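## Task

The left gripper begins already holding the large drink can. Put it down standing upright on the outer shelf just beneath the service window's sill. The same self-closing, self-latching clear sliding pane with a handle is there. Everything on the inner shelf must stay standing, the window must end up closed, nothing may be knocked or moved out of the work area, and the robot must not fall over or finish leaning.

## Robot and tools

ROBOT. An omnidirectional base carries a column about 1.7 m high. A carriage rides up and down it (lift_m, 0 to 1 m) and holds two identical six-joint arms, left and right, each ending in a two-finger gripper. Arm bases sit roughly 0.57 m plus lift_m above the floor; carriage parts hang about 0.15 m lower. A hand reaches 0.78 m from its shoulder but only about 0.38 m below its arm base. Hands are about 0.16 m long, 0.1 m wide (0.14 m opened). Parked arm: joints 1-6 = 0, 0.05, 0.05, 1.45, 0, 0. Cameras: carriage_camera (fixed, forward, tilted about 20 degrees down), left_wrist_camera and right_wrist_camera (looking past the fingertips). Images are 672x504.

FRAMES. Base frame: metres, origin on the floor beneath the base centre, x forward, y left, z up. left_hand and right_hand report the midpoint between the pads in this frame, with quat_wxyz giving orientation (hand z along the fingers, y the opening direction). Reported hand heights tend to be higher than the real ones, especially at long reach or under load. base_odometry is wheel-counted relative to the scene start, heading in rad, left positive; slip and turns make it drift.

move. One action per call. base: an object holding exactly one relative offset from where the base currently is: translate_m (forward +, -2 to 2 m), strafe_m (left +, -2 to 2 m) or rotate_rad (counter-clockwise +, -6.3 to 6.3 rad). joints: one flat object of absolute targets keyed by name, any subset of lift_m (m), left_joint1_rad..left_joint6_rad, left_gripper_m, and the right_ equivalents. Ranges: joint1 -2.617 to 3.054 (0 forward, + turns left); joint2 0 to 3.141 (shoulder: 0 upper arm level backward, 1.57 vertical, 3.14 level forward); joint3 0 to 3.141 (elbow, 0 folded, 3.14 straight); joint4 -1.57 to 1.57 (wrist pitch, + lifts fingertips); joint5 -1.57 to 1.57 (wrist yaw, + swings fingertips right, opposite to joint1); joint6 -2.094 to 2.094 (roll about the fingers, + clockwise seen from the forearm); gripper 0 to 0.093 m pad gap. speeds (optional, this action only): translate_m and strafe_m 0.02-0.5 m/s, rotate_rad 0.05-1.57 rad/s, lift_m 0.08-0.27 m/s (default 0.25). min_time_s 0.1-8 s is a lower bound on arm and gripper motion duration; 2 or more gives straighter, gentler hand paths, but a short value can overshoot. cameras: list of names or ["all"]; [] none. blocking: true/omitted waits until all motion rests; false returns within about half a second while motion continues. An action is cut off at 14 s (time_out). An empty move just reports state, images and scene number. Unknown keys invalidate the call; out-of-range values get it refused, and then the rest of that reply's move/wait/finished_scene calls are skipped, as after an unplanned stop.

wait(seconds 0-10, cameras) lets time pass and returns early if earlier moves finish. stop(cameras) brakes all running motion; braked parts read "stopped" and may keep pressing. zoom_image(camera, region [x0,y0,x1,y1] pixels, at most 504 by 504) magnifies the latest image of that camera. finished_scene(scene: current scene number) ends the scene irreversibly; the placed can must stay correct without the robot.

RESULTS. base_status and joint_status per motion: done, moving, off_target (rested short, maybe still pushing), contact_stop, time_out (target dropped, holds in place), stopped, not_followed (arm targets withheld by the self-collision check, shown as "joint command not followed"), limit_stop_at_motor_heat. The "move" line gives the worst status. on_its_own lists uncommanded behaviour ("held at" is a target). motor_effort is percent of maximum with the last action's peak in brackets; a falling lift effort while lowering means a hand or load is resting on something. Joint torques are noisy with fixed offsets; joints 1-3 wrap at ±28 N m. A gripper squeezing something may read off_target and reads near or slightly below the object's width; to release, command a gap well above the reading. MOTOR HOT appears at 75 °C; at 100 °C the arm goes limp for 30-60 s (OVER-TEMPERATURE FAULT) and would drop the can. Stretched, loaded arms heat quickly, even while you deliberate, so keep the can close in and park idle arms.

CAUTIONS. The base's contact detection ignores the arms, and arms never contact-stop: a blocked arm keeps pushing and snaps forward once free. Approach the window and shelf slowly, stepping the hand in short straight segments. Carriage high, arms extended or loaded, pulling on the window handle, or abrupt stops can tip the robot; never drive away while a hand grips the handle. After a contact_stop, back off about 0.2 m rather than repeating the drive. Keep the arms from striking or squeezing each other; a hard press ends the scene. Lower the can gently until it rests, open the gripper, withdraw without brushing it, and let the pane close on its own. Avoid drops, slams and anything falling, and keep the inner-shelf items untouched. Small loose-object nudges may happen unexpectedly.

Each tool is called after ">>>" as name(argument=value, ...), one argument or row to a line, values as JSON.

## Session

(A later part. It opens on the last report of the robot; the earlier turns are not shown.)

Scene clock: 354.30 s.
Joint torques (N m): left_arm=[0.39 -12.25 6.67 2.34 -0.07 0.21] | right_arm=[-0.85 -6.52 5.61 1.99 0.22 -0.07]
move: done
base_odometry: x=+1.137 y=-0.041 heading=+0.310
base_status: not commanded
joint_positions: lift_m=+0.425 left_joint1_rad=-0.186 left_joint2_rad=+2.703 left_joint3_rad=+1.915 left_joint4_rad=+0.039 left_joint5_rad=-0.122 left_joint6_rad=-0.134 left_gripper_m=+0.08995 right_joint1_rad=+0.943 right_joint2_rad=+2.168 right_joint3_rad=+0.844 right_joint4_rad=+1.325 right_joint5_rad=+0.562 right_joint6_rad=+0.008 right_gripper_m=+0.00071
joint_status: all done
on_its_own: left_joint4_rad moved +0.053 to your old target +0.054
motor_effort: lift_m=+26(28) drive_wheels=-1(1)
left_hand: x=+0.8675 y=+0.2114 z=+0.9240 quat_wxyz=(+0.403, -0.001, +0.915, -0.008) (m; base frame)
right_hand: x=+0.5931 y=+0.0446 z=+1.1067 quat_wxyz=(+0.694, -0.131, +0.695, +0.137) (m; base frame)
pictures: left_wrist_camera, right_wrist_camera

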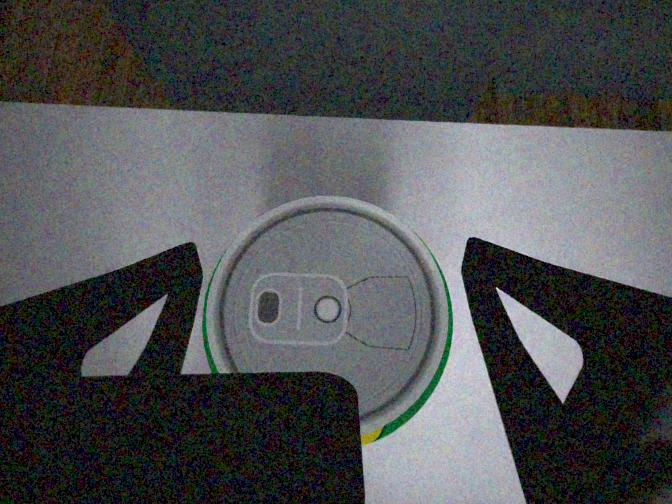

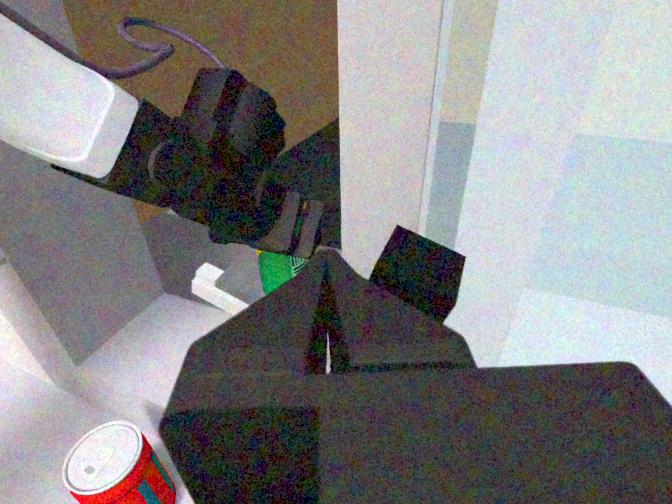

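>>> move(
  joints={"left_joint1_rad": -0.221, "left_joint2_rad": 2.290, "left_joint3_rad": 1.479, "left_joint4_rad": 0.154, "left_joint5_rad": -0.169, "left_joint6_rad": -0.154},
  min_time_s=1.8,
  cameras=["left_wrist_camera", "right_wrist_camera"],
)

Scene clock: 390.43 s.
Joint torques (N m): left_arm=[-0.88 -14.83 5.15 2.38 -0.33 -0.07] | right_arm=[-0.85 -6.52 5.6 2 0.22 -0.08]
move: done
base_odometry: x=+1.137 y=-0.041 heading=+0.310
base_status: not commanded
joint_positions: lift_m=+0.425 left_joint1_rad=-0.214 left_joint2_rad=+2.341 left_joint3_rad=+1.484 left_joint4_rad=+0.139 left_joint5_rad=-0.154 left_joint6_rad=-0.141 left_gripper_m=+0.08995 right_joint1_rad=+0.943 right_joint2_rad=+2.168 right_joint3_rad=+0.844 right_joint4_rad=+1.325 right_joint5_rad=+0.562 right_joint6_rad=+0.008 right_gripper_m=+0.00071
joint_status: all done
motor_effort: lift_m=+26(28) drive_wheels=-1(1)
left_hand: x=+0.8065 y=+0.2118 z=+0.9926 quat_wxyz=(+0.418, +0.001, +0.909, -0.004) (m; base frame)
right_hand: x=+0.5931 y=+0.0446 z=+1.1067 quat_wxyz=(+0.694, -0.131, +0.695, +0.137) (m; base frame)
pictures: left_wrist_camera, right_wrist_camera

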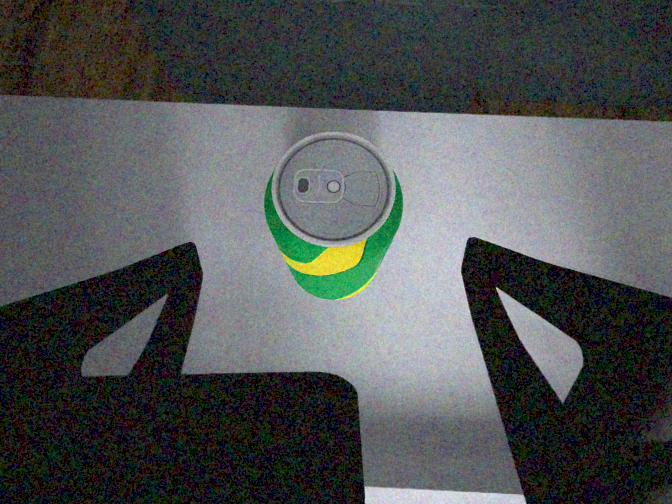

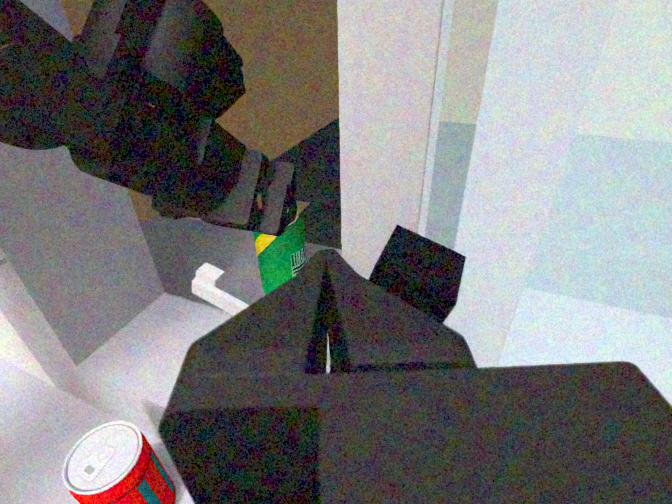

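>>> move(
  joints={"left_joint1_rad": -0.251, "left_joint2_rad": 1.99, "left_joint3_rad": 1.213, "left_joint4_rad": 0.09, "left_joint5_rad": -0.195, "left_joint6_rad": -0.181, "left_gripper_m": 0.03},
  min_time_s=1.5,
)

>>> move(
  joints={"left_joint1_rad": -0.378, "left_joint2_rad": 1.37, "left_joint3_rad": 0.834, "left_joint4_rad": -0.17, "left_joint5_rad": -0.286, "left_joint6_rad": -0.271},
  min_time_s=1.8,
  cameras=["left_wrist_camera", "right_wrist_camera"],
)

Scene clock: 412.70 s.
Joint torques (N m): left_arm=[-0.83 -12.49 5.27 2.17 -0.37 -0.07] | right_arm=[-0.88 -6.53 5.61 1.99 0.22 -0.08]
move: done
base_odometry: x=+1.137 y=-0.041 heading=+0.310
base_status: not commanded
joint_positions: lift_m=+0.425 left_joint1_rad=-0.244 left_joint2_rad=+2.035 left_joint3_rad=+1.217 left_joint4_rad=+0.091 left_joint5_rad=-0.180 left_joint6_rad=-0.168 left_gripper_m=+0.03008 right_joint1_rad=+0.943 right_joint2_rad=+2.168 right_joint3_rad=+0.844 right_joint4_rad=+1.325 right_joint5_rad=+0.562 right_joint6_rad=+0.008 right_gripper_m=+0.00071
joint_status: all done
motor_effort: lift_m=+26(29) drive_wheels=-1(1)
left_hand: x=+0.7444 y=+0.2133 z=+1.0468 quat_wxyz=(+0.416, -0.002, +0.909, -0.004) (m; base frame)
right_hand: x=+0.5931 y=+0.0446 z=+1.1067 quat_wxyz=(+0.694, -0.131, +0.695, +0.137) (m; base frame)
pictures: none

Scene clock: 414.80 s.
Joint torques (N m): left_arm=[-0.81 -6.75 5.72 2.15 -0.39 -0.06] | right_arm=[-0.84 -6.52 5.6 1.99 0.22 -0.07]
move: done
base_odometry: x=+1.137 y=-0.041 heading=+0.310
base_status: not commanded
joint_positions: lift_m=+0.425 left_joint1_rad=-0.371 left_joint2_rad=+1.396 left_joint3_rad=+0.838 left_joint4_rad=-0.169 left_joint5_rad=-0.271 left_joint6_rad=-0.258 left_gripper_m=+0.03008 right_joint1_rad=+0.943 right_joint2_rad=+2.168 right_joint3_rad=+0.844 right_joint4_rad=+1.325 right_joint5_rad=+0.562 right_joint6_rad=+0.008 right_gripper_m=+0.00071
joint_status: all done
motor_effort: lift_m=+25(28) drive_wheels=-1(1)
left_hand: x=+0.6042 y=+0.2124 z=+1.1320 quat_wxyz=(+0.424, -0.004, +0.906, -0.008) (m; base frame)
right_hand: x=+0.5931 y=+0.0446 z=+1.1067 quat_wxyz=(+0.694, -0.131, +0.695, +0.137) (m; base frame)
pictures: left_wrist_camera, right_wrist_camera

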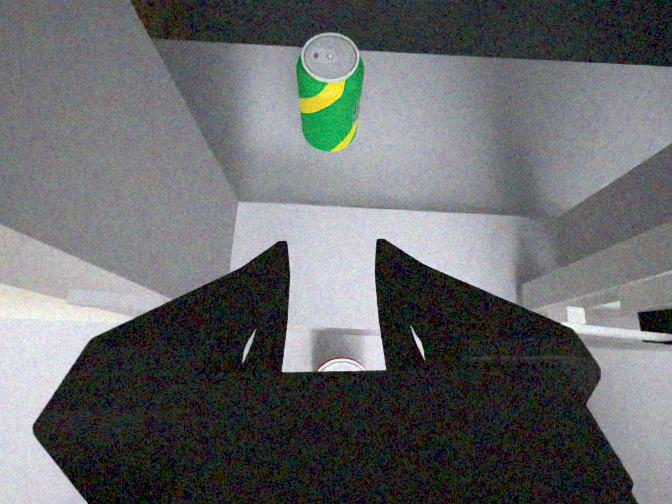

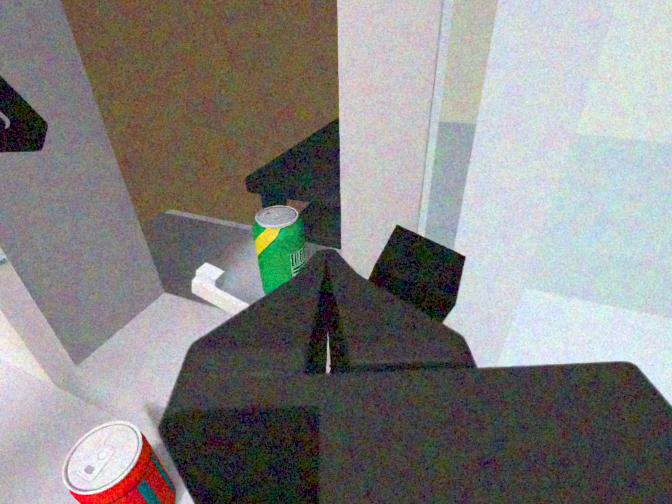

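>>> move(
  joints={"left_joint1_rad": -0.565, "left_joint2_rad": 1.08, "left_joint3_rad": 0.65, "left_joint4_rad": -0.36, "left_joint5_rad": -0.415, "left_joint6_rad": -0.41},
  min_time_s=1.5,
)

>>> move(
  base={"strafe_m": 0.12},
  speeds={"strafe_m": 0.08},
  joints={"left_joint1_rad": 0.393, "left_joint2_rad": 0.85, "left_joint3_rad": 1.375, "left_joint4_rad": -1.283, "left_joint5_rad": 0, "left_joint6_rad": 0},
  cameras=["right_wrist_camera", "carriage_camera"],
)

Scene clock: 427.40 s.
Joint torques (N m): left_arm=[-0.9 -3.89 5.91 2.05 -0.47 -0.09] | right_arm=[-0.84 -6.52 5.6 1.99 0.22 -0.08]
move: done
base_odometry: x=+1.137 y=-0.041 heading=+0.310
base_status: not commanded
joint_positions: lift_m=+0.425 left_joint1_rad=-0.558 left_joint2_rad=+1.097 left_joint3_rad=+0.655 left_joint4_rad=-0.358 left_joint5_rad=-0.399 left_joint6_rad=-0.397 left_gripper_m=+0.03008 right_joint1_rad=+0.943 right_joint2_rad=+2.168 right_joint3_rad=+0.844 right_joint4_rad=+1.325 right_joint5_rad=+0.562 right_joint6_rad=+0.008 right_gripper_m=+0.00071
joint_status: all done
motor_effort: lift_m=+26(28) drive_wheels=-1(1)
left_hand: x=+0.5185 y=+0.2053 z=+1.1273 quat_wxyz=(+0.411, -0.001, +0.911, -0.006) (m; base frame)
right_hand: x=+0.5931 y=+0.0446 z=+1.1067 quat_wxyz=(+0.694, -0.131, +0.695, +0.137) (m; base frame)
pictures: none

Scene clock: 429.53 s.
Joint torques (N m): left_arm=[0.42 0.08 6.41 2.14 0.07 0.22] | right_arm=[-0.84 -6.48 5.44 2 0.26 -0.08]
move: done
base_odometry: x=+1.100 y=+0.073 heading=+0.309
base_status: done
joint_positions: lift_m=+0.425 left_joint1_rad=+0.387 left_joint2_rad=+0.852 left_joint3_rad=+1.355 left_joint4_rad=-1.282 left_joint5_rad=-0.014 left_joint6_rad=-0.012 left_gripper_m=+0.03008 right_joint1_rad=+0.943 right_joint2_rad=+2.168 right_joint3_rad=+0.844 right_joint4_rad=+1.324 right_joint5_rad=+0.556 right_joint6_rad=+0.008 right_gripper_m=+0.00071
joint_status: all done
motor_effort: lift_m=+27(27) drive_wheels=+2(9)
left_hand: x=+0.4118 y=+0.3927 z=+1.3063 quat_wxyz=(+0.378, -0.185, +0.904, +0.078) (m; base frame)
right_hand: x=+0.5926 y=+0.0457 z=+1.1065 quat_wxyz=(+0.693, -0.134, +0.695, +0.139) (m; base frame)
pictures: carriage_camera, right_wrist_camera

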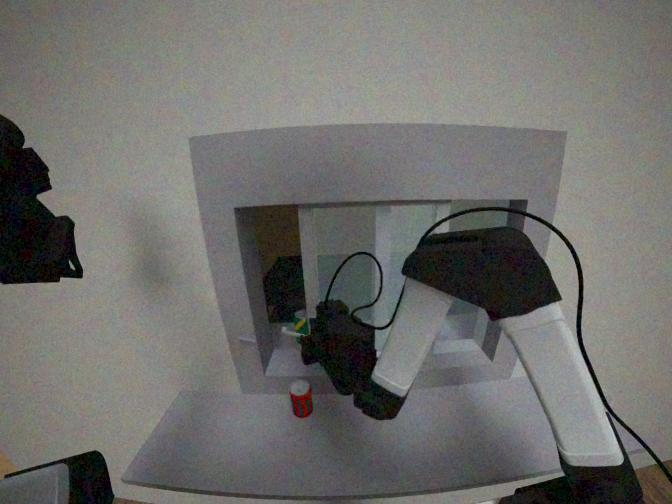

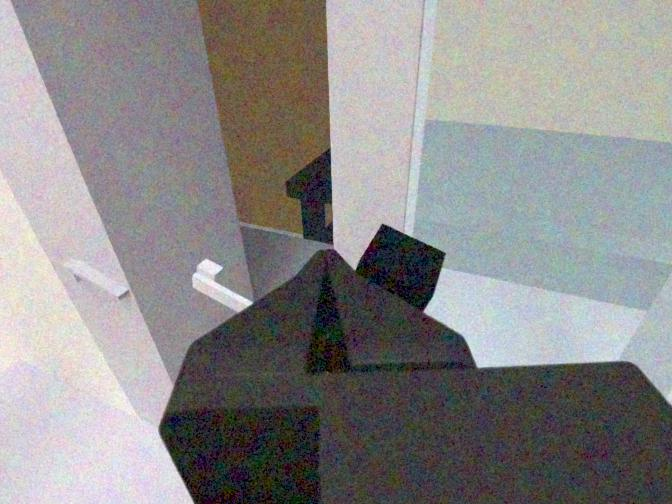

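>>> move(
  base={"strafe_m": 0.11},
  speeds={"strafe_m": 0.08},
  cameras=["right_wrist_camera"],
)

>>> move(
  base={"strafe_m": 0.04},
  speeds={"strafe_m": 0.04},
  cameras=["right_wrist_camera", "carriage_camera"],
)

Scene clock: 435.90 s.
Joint torques (N m): left_arm=[0.4 0.13 6.52 2.17 0.08 0.2] | right_arm=[-0.85 -6.52 5.65 1.96 0.31 -0.08]
move: done
base_odometry: x=+1.067 y=+0.178 heading=+0.309
base_status: done
joint_positions: lift_m=+0.425 left_joint1_rad=+0.387 left_joint2_rad=+0.852 left_joint3_rad=+1.355 left_joint4_rad=-1.284 left_joint5_rad=-0.012 left_joint6_rad=-0.012 left_gripper_m=+0.03008 right_joint1_rad=+0.943 right_joint2_rad=+2.168 right_joint3_rad=+0.844 right_joint4_rad=+1.323 right_joint5_rad=+0.555 right_joint6_rad=+0.008 right_gripper_m=+0.00071
joint_status: not commanded
motor_effort: lift_m=+25(28) drive_wheels=-2(10)
left_hand: x=+0.4117 y=+0.3922 z=+1.3060 quat_wxyz=(+0.377, -0.185, +0.904, +0.077) (m; base frame)
right_hand: x=+0.5926 y=+0.0458 z=+1.1064 quat_wxyz=(+0.693, -0.134, +0.695, +0.139) (m; base frame)
pictures: right_wrist_camera

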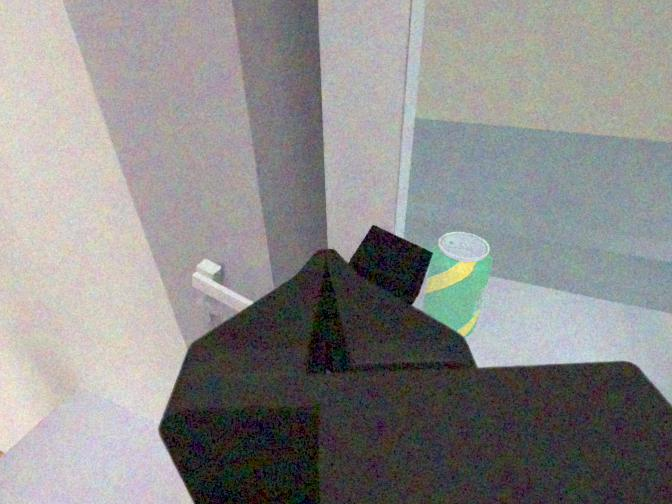

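Scene clock: 437.43 s.
Joint torques (N m): left_arm=[0.54 0.16 6.45 2.19 0.02 0.2] | right_arm=[-0.87 -6.52 5.6 2.01 0.06 -0.08]
move: done
base_odometry: x=+1.055 y=+0.216 heading=+0.309
base_status: done
joint_positions: lift_m=+0.425 left_joint1_rad=+0.387 left_joint2_rad=+0.852 left_joint3_rad=+1.355 left_joint4_rad=-1.284 left_joint5_rad=-0.011 left_joint6_rad=-0.012 left_gripper_m=+0.03008 right_joint1_rad=+0.943 right_joint2_rad=+2.168 right_joint3_rad=+0.844 right_joint4_rad=+1.323 right_joint5_rad=+0.578 right_joint6_rad=+0.008 right_gripper_m=+0.00071
joint_status: not commanded
motor_effort: lift_m=+24(29) drive_wheels=-2(8)
left_hand: x=+0.4118 y=+0.3920 z=+1.3060 quat_wxyz=(+0.377, -0.185, +0.904, +0.076) (m; base frame)
right_hand: x=+0.5940 y=+0.0421 z=+1.1063 quat_wxyz=(+0.695, -0.126, +0.696, +0.131) (m; base frame)
pictures: carriage_camera, right_wrist_camera

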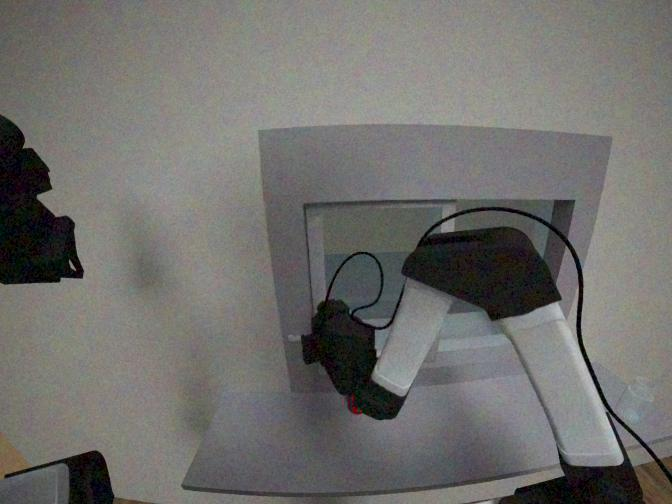

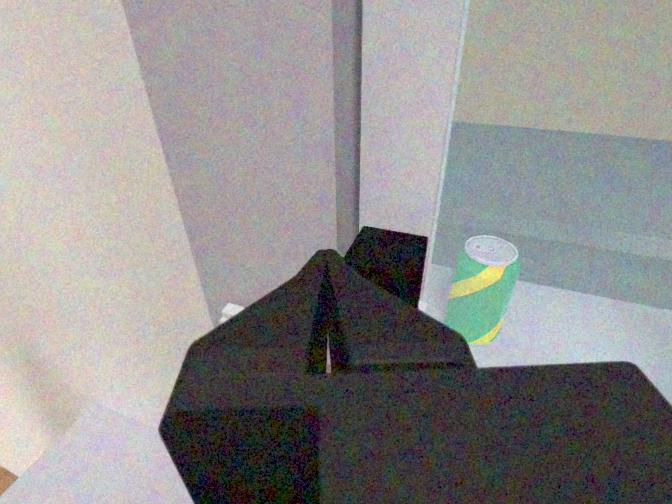

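>>> zoom_image(
  camera="carriage_camera",
  region=[260, 290, 380, 380],
)

>>> zoom_image(
  camera="right_wrist_camera",
  region=[180, 180, 480, 380],
)

Scaled by 4.200 from the camera's 672x504 image, which has a finer 960x720 frame.

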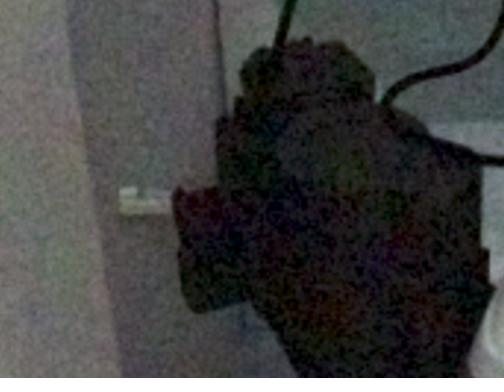

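Scaled by 1.680 from the camera's 672x504 image, which has a finer 960x720 frame.

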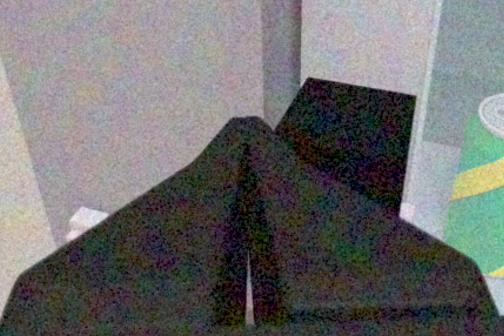

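>>> move(
  base={"strafe_m": 0.02},
  speeds={"strafe_m": 0.03},
  cameras=["right_wrist_camera", "carriage_camera"],
)

>>> zoom_image(
  camera="carriage_camera",
  region=[260, 290, 380, 380],
)

Scene clock: 447.10 s.
Joint torques (N m): left_arm=[0.55 0.06 6.46 2.17 0.02 0.22] | right_arm=[-0.73 -6.56 5.6 2 0.03 -0.08]
move: done
base_odometry: x=+1.049 y=+0.235 heading=+0.309
base_status: done
joint_positions: lift_m=+0.425 left_joint1_rad=+0.387 left_joint2_rad=+0.852 left_joint3_rad=+1.355 left_joint4_rad=-1.284 left_joint5_rad=-0.009 left_joint6_rad=-0.012 left_gripper_m=+0.03008 right_joint1_rad=+0.943 right_joint2_rad=+2.168 right_joint3_rad=+0.844 right_joint4_rad=+1.322 right_joint5_rad=+0.579 right_joint6_rad=+0.008 right_gripper_m=+0.00071
joint_status: not commanded
motor_effort: lift_m=+25(28) drive_wheels=+0(6)
left_hand: x=+0.4118 y=+0.3918 z=+1.3060 quat_wxyz=(+0.377, -0.184, +0.904, +0.076) (m; base frame)
right_hand: x=+0.5941 y=+0.0419 z=+1.1062 quat_wxyz=(+0.695, -0.126, +0.696, +0.130) (m; base frame)
pictures: carriage_camera, right_wrist_camera

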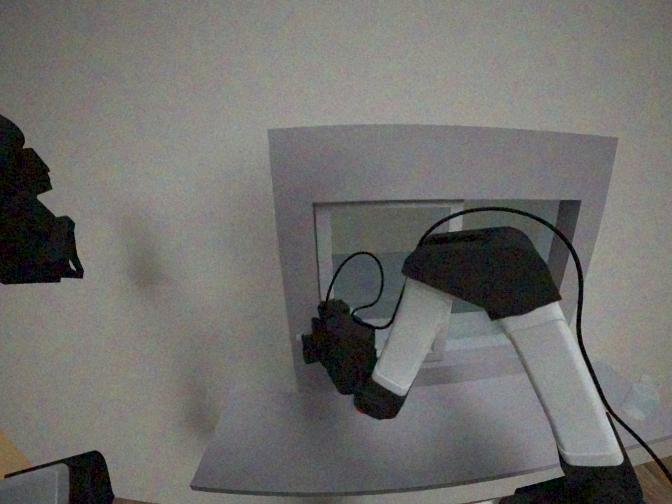

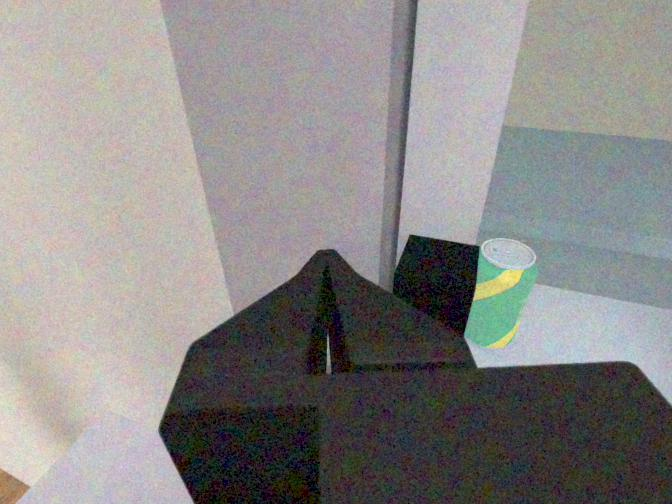

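Scaled by 4.200 from the camera's 672x504 image, which has a finer 960x720 frame.

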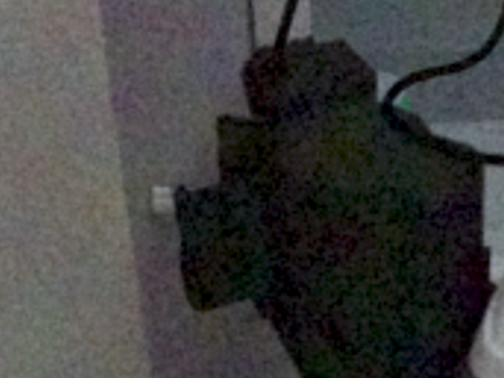

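>>> move(
  base={"strafe_m": 0.03},
  speeds={"strafe_m": 0.04},
  cameras=["right_wrist_camera"],
)

>>> move(
  joints={"right_joint1_rad": 1.168, "right_joint2_rad": 2.03, "right_joint3_rad": 0.636, "right_joint4_rad": 1.40, "right_joint5_rad": 0.82},
  min_time_s=1.5,
  cameras=["right_wrist_camera", "carriage_camera"],
)

>>> zoom_image(
  camera="carriage_camera",
  region=[270, 270, 390, 360],
)

Scene clock: 457.40 s.
Joint torques (N m): left_arm=[0.51 0.08 6.5 2.16 0.05 0.19] | right_arm=[-0.72 -6.48 5.6 1.95 0.05 -0.08]
move: done
base_odometry: x=+1.040 y=+0.264 heading=+0.309
base_status: done
joint_positions: lift_m=+0.425 left_joint1_rad=+0.387 left_joint2_rad=+0.852 left_joint3_rad=+1.355 left_joint4_rad=-1.285 left_joint5_rad=-0.009 left_joint6_rad=-0.012 left_gripper_m=+0.03008 right_joint1_rad=+0.942 right_joint2_rad=+2.168 right_joint3_rad=+0.844 right_joint4_rad=+1.322 right_joint5_rad=+0.580 right_joint6_rad=+0.008 right_gripper_m=+0.00071
joint_status: not commanded
motor_effort: lift_m=+25(28) drive_wheels=-2(7)
left_hand: x=+0.4118 y=+0.3917 z=+1.3059 quat_wxyz=(+0.377, -0.184, +0.905, +0.076) (m; base frame)
right_hand: x=+0.5947 y=+0.0413 z=+1.1061 quat_wxyz=(+0.695, -0.125, +0.697, +0.130) (m; base frame)
pictures: right_wrist_camera

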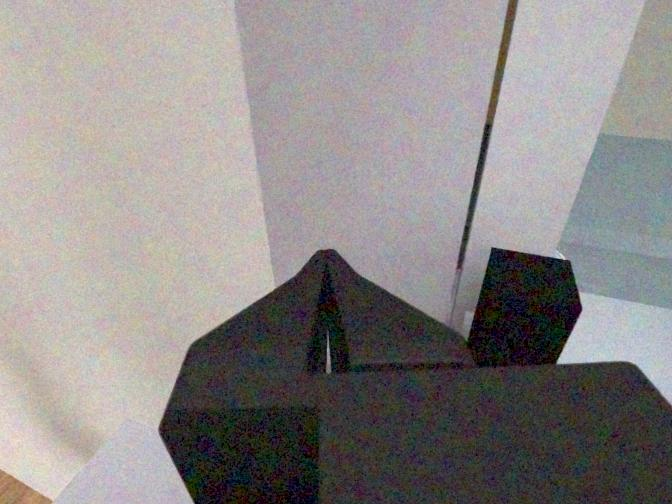

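Scene clock: 459.20 s.
Joint torques (N m): left_arm=[0.5 0.12 6.43 2.18 0.06 0.2] | right_arm=[0.57 -9.32 2.89 2.07 0.08 -0.08]
move: done
base_odometry: x=+1.040 y=+0.264 heading=+0.309
base_status: not commanded
joint_positions: lift_m=+0.425 left_joint1_rad=+0.387 left_joint2_rad=+0.852 left_joint3_rad=+1.355 left_joint4_rad=-1.285 left_joint5_rad=-0.009 left_joint6_rad=-0.012 left_gripper_m=+0.03008 right_joint1_rad=+1.159 right_joint2_rad=+2.066 right_joint3_rad=+0.645 right_joint4_rad=+1.385 right_joint5_rad=+0.811 right_joint6_rad=+0.008 right_gripper_m=+0.00071
joint_status: all done
motor_effort: lift_m=+24(28) drive_wheels=-2(2)
left_hand: x=+0.4118 y=+0.3917 z=+1.3059 quat_wxyz=(+0.377, -0.184, +0.905, +0.076) (m; base frame)
right_hand: x=+0.5095 y=+0.0365 z=+1.1033 quat_wxyz=(+0.689, -0.130, +0.704, +0.115) (m; base frame)
pictures: carriage_camera, right_wrist_camera

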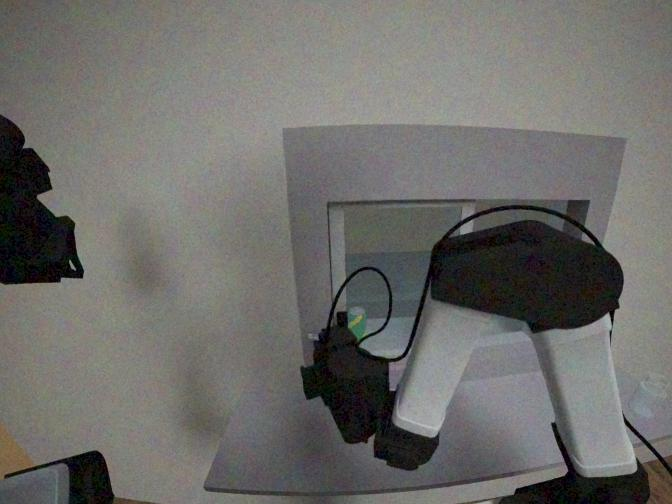

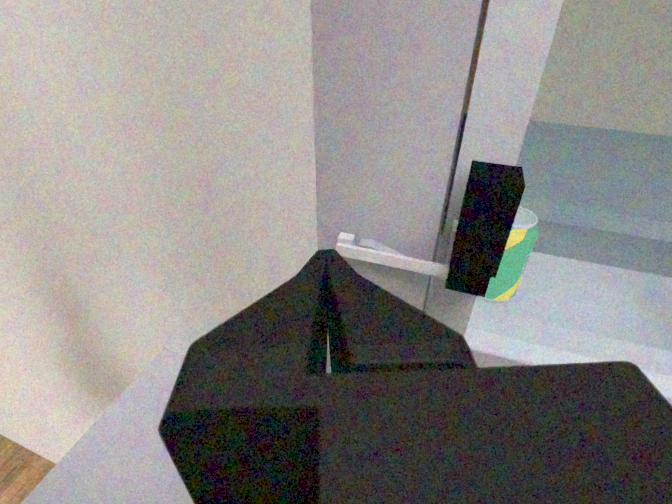

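Scaled by 4.200 from the camera's 672x504 image, which has a finer 960x720 frame.

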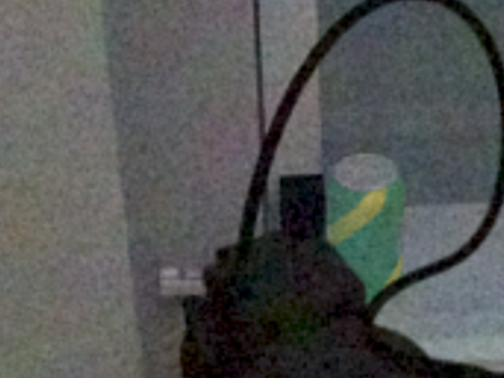

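>>> zoom_image(
  camera="right_wrist_camera",
  region=[310, 140, 560, 320],
)

>>> move(
  joints={"right_joint1_rad": 1.0, "right_joint2_rad": 1.1, "right_joint3_rad": 0.45, "right_joint4_rad": 1.40, "right_joint5_rad": 0.80},
  cameras=["right_wrist_camera", "carriage_camera"],
)

>>> zoom_image(
  camera="carriage_camera",
  region=[290, 280, 410, 370],
)

Scaled by 2.016 from the camera's 672x504 image, which has a finer 960x720 frame.

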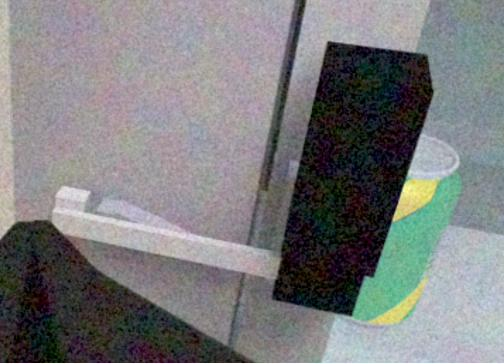

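Scene clock: 465.00 s.
Joint torques (N m): left_arm=[0.47 0.08 6.43 2.17 0.01 0.22] | right_arm=[-0.95 -2.25 4.72 1.01 -0.36 -0.11]
move: done
base_odometry: x=+1.040 y=+0.264 heading=+0.309
base_status: not commanded
joint_positions: lift_m=+0.425 left_joint1_rad=+0.387 left_joint2_rad=+0.852 left_joint3_rad=+1.355 left_joint4_rad=-1.285 left_joint5_rad=-0.009 left_joint6_rad=-0.012 left_gripper_m=+0.03008 right_joint1_rad=+1.009 right_joint2_rad=+1.109 right_joint3_rad=+0.462 right_joint4_rad=+1.404 right_joint5_rad=+0.809 right_joint6_rad=+0.007 right_gripper_m=+0.00071
joint_status: all done
motor_effort: lift_m=+28(28) drive_wheels=+0(2)
left_hand: x=+0.4118 y=+0.3917 z=+1.3059 quat_wxyz=(+0.377, -0.184, +0.905, +0.076) (m; base frame)
right_hand: x=+0.4729 y=-0.1461 z=+1.3809 quat_wxyz=(+0.813, +0.142, +0.493, +0.275) (m; base frame)
pictures: carriage_camera, right_wrist_camera

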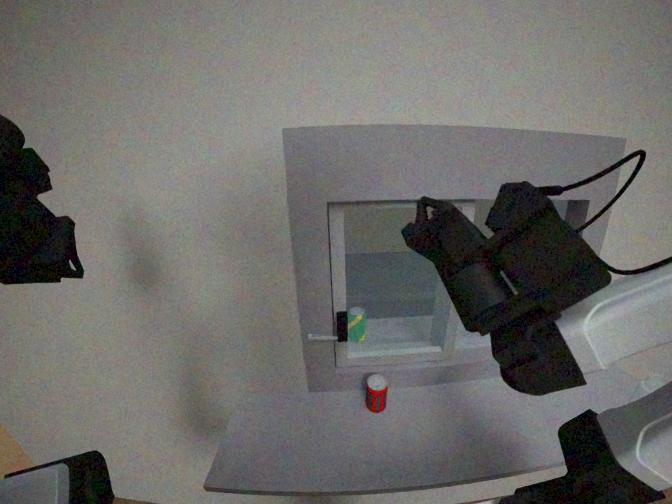

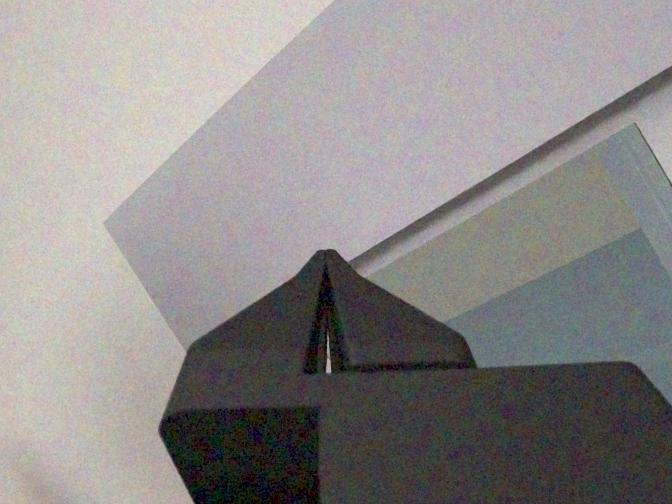

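Scaled by 4.200 from the camera's 672x504 image, which has a finer 960x720 frame.

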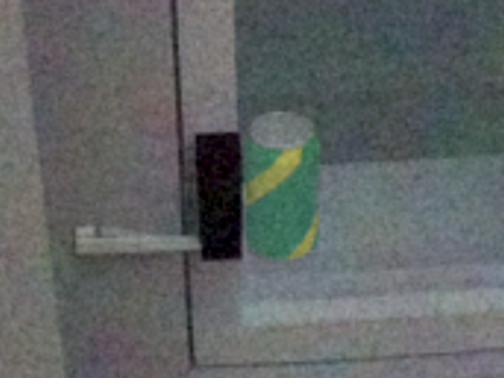

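>>> finished_scene(
  scene=2,
)

The scene is finished: the task was done.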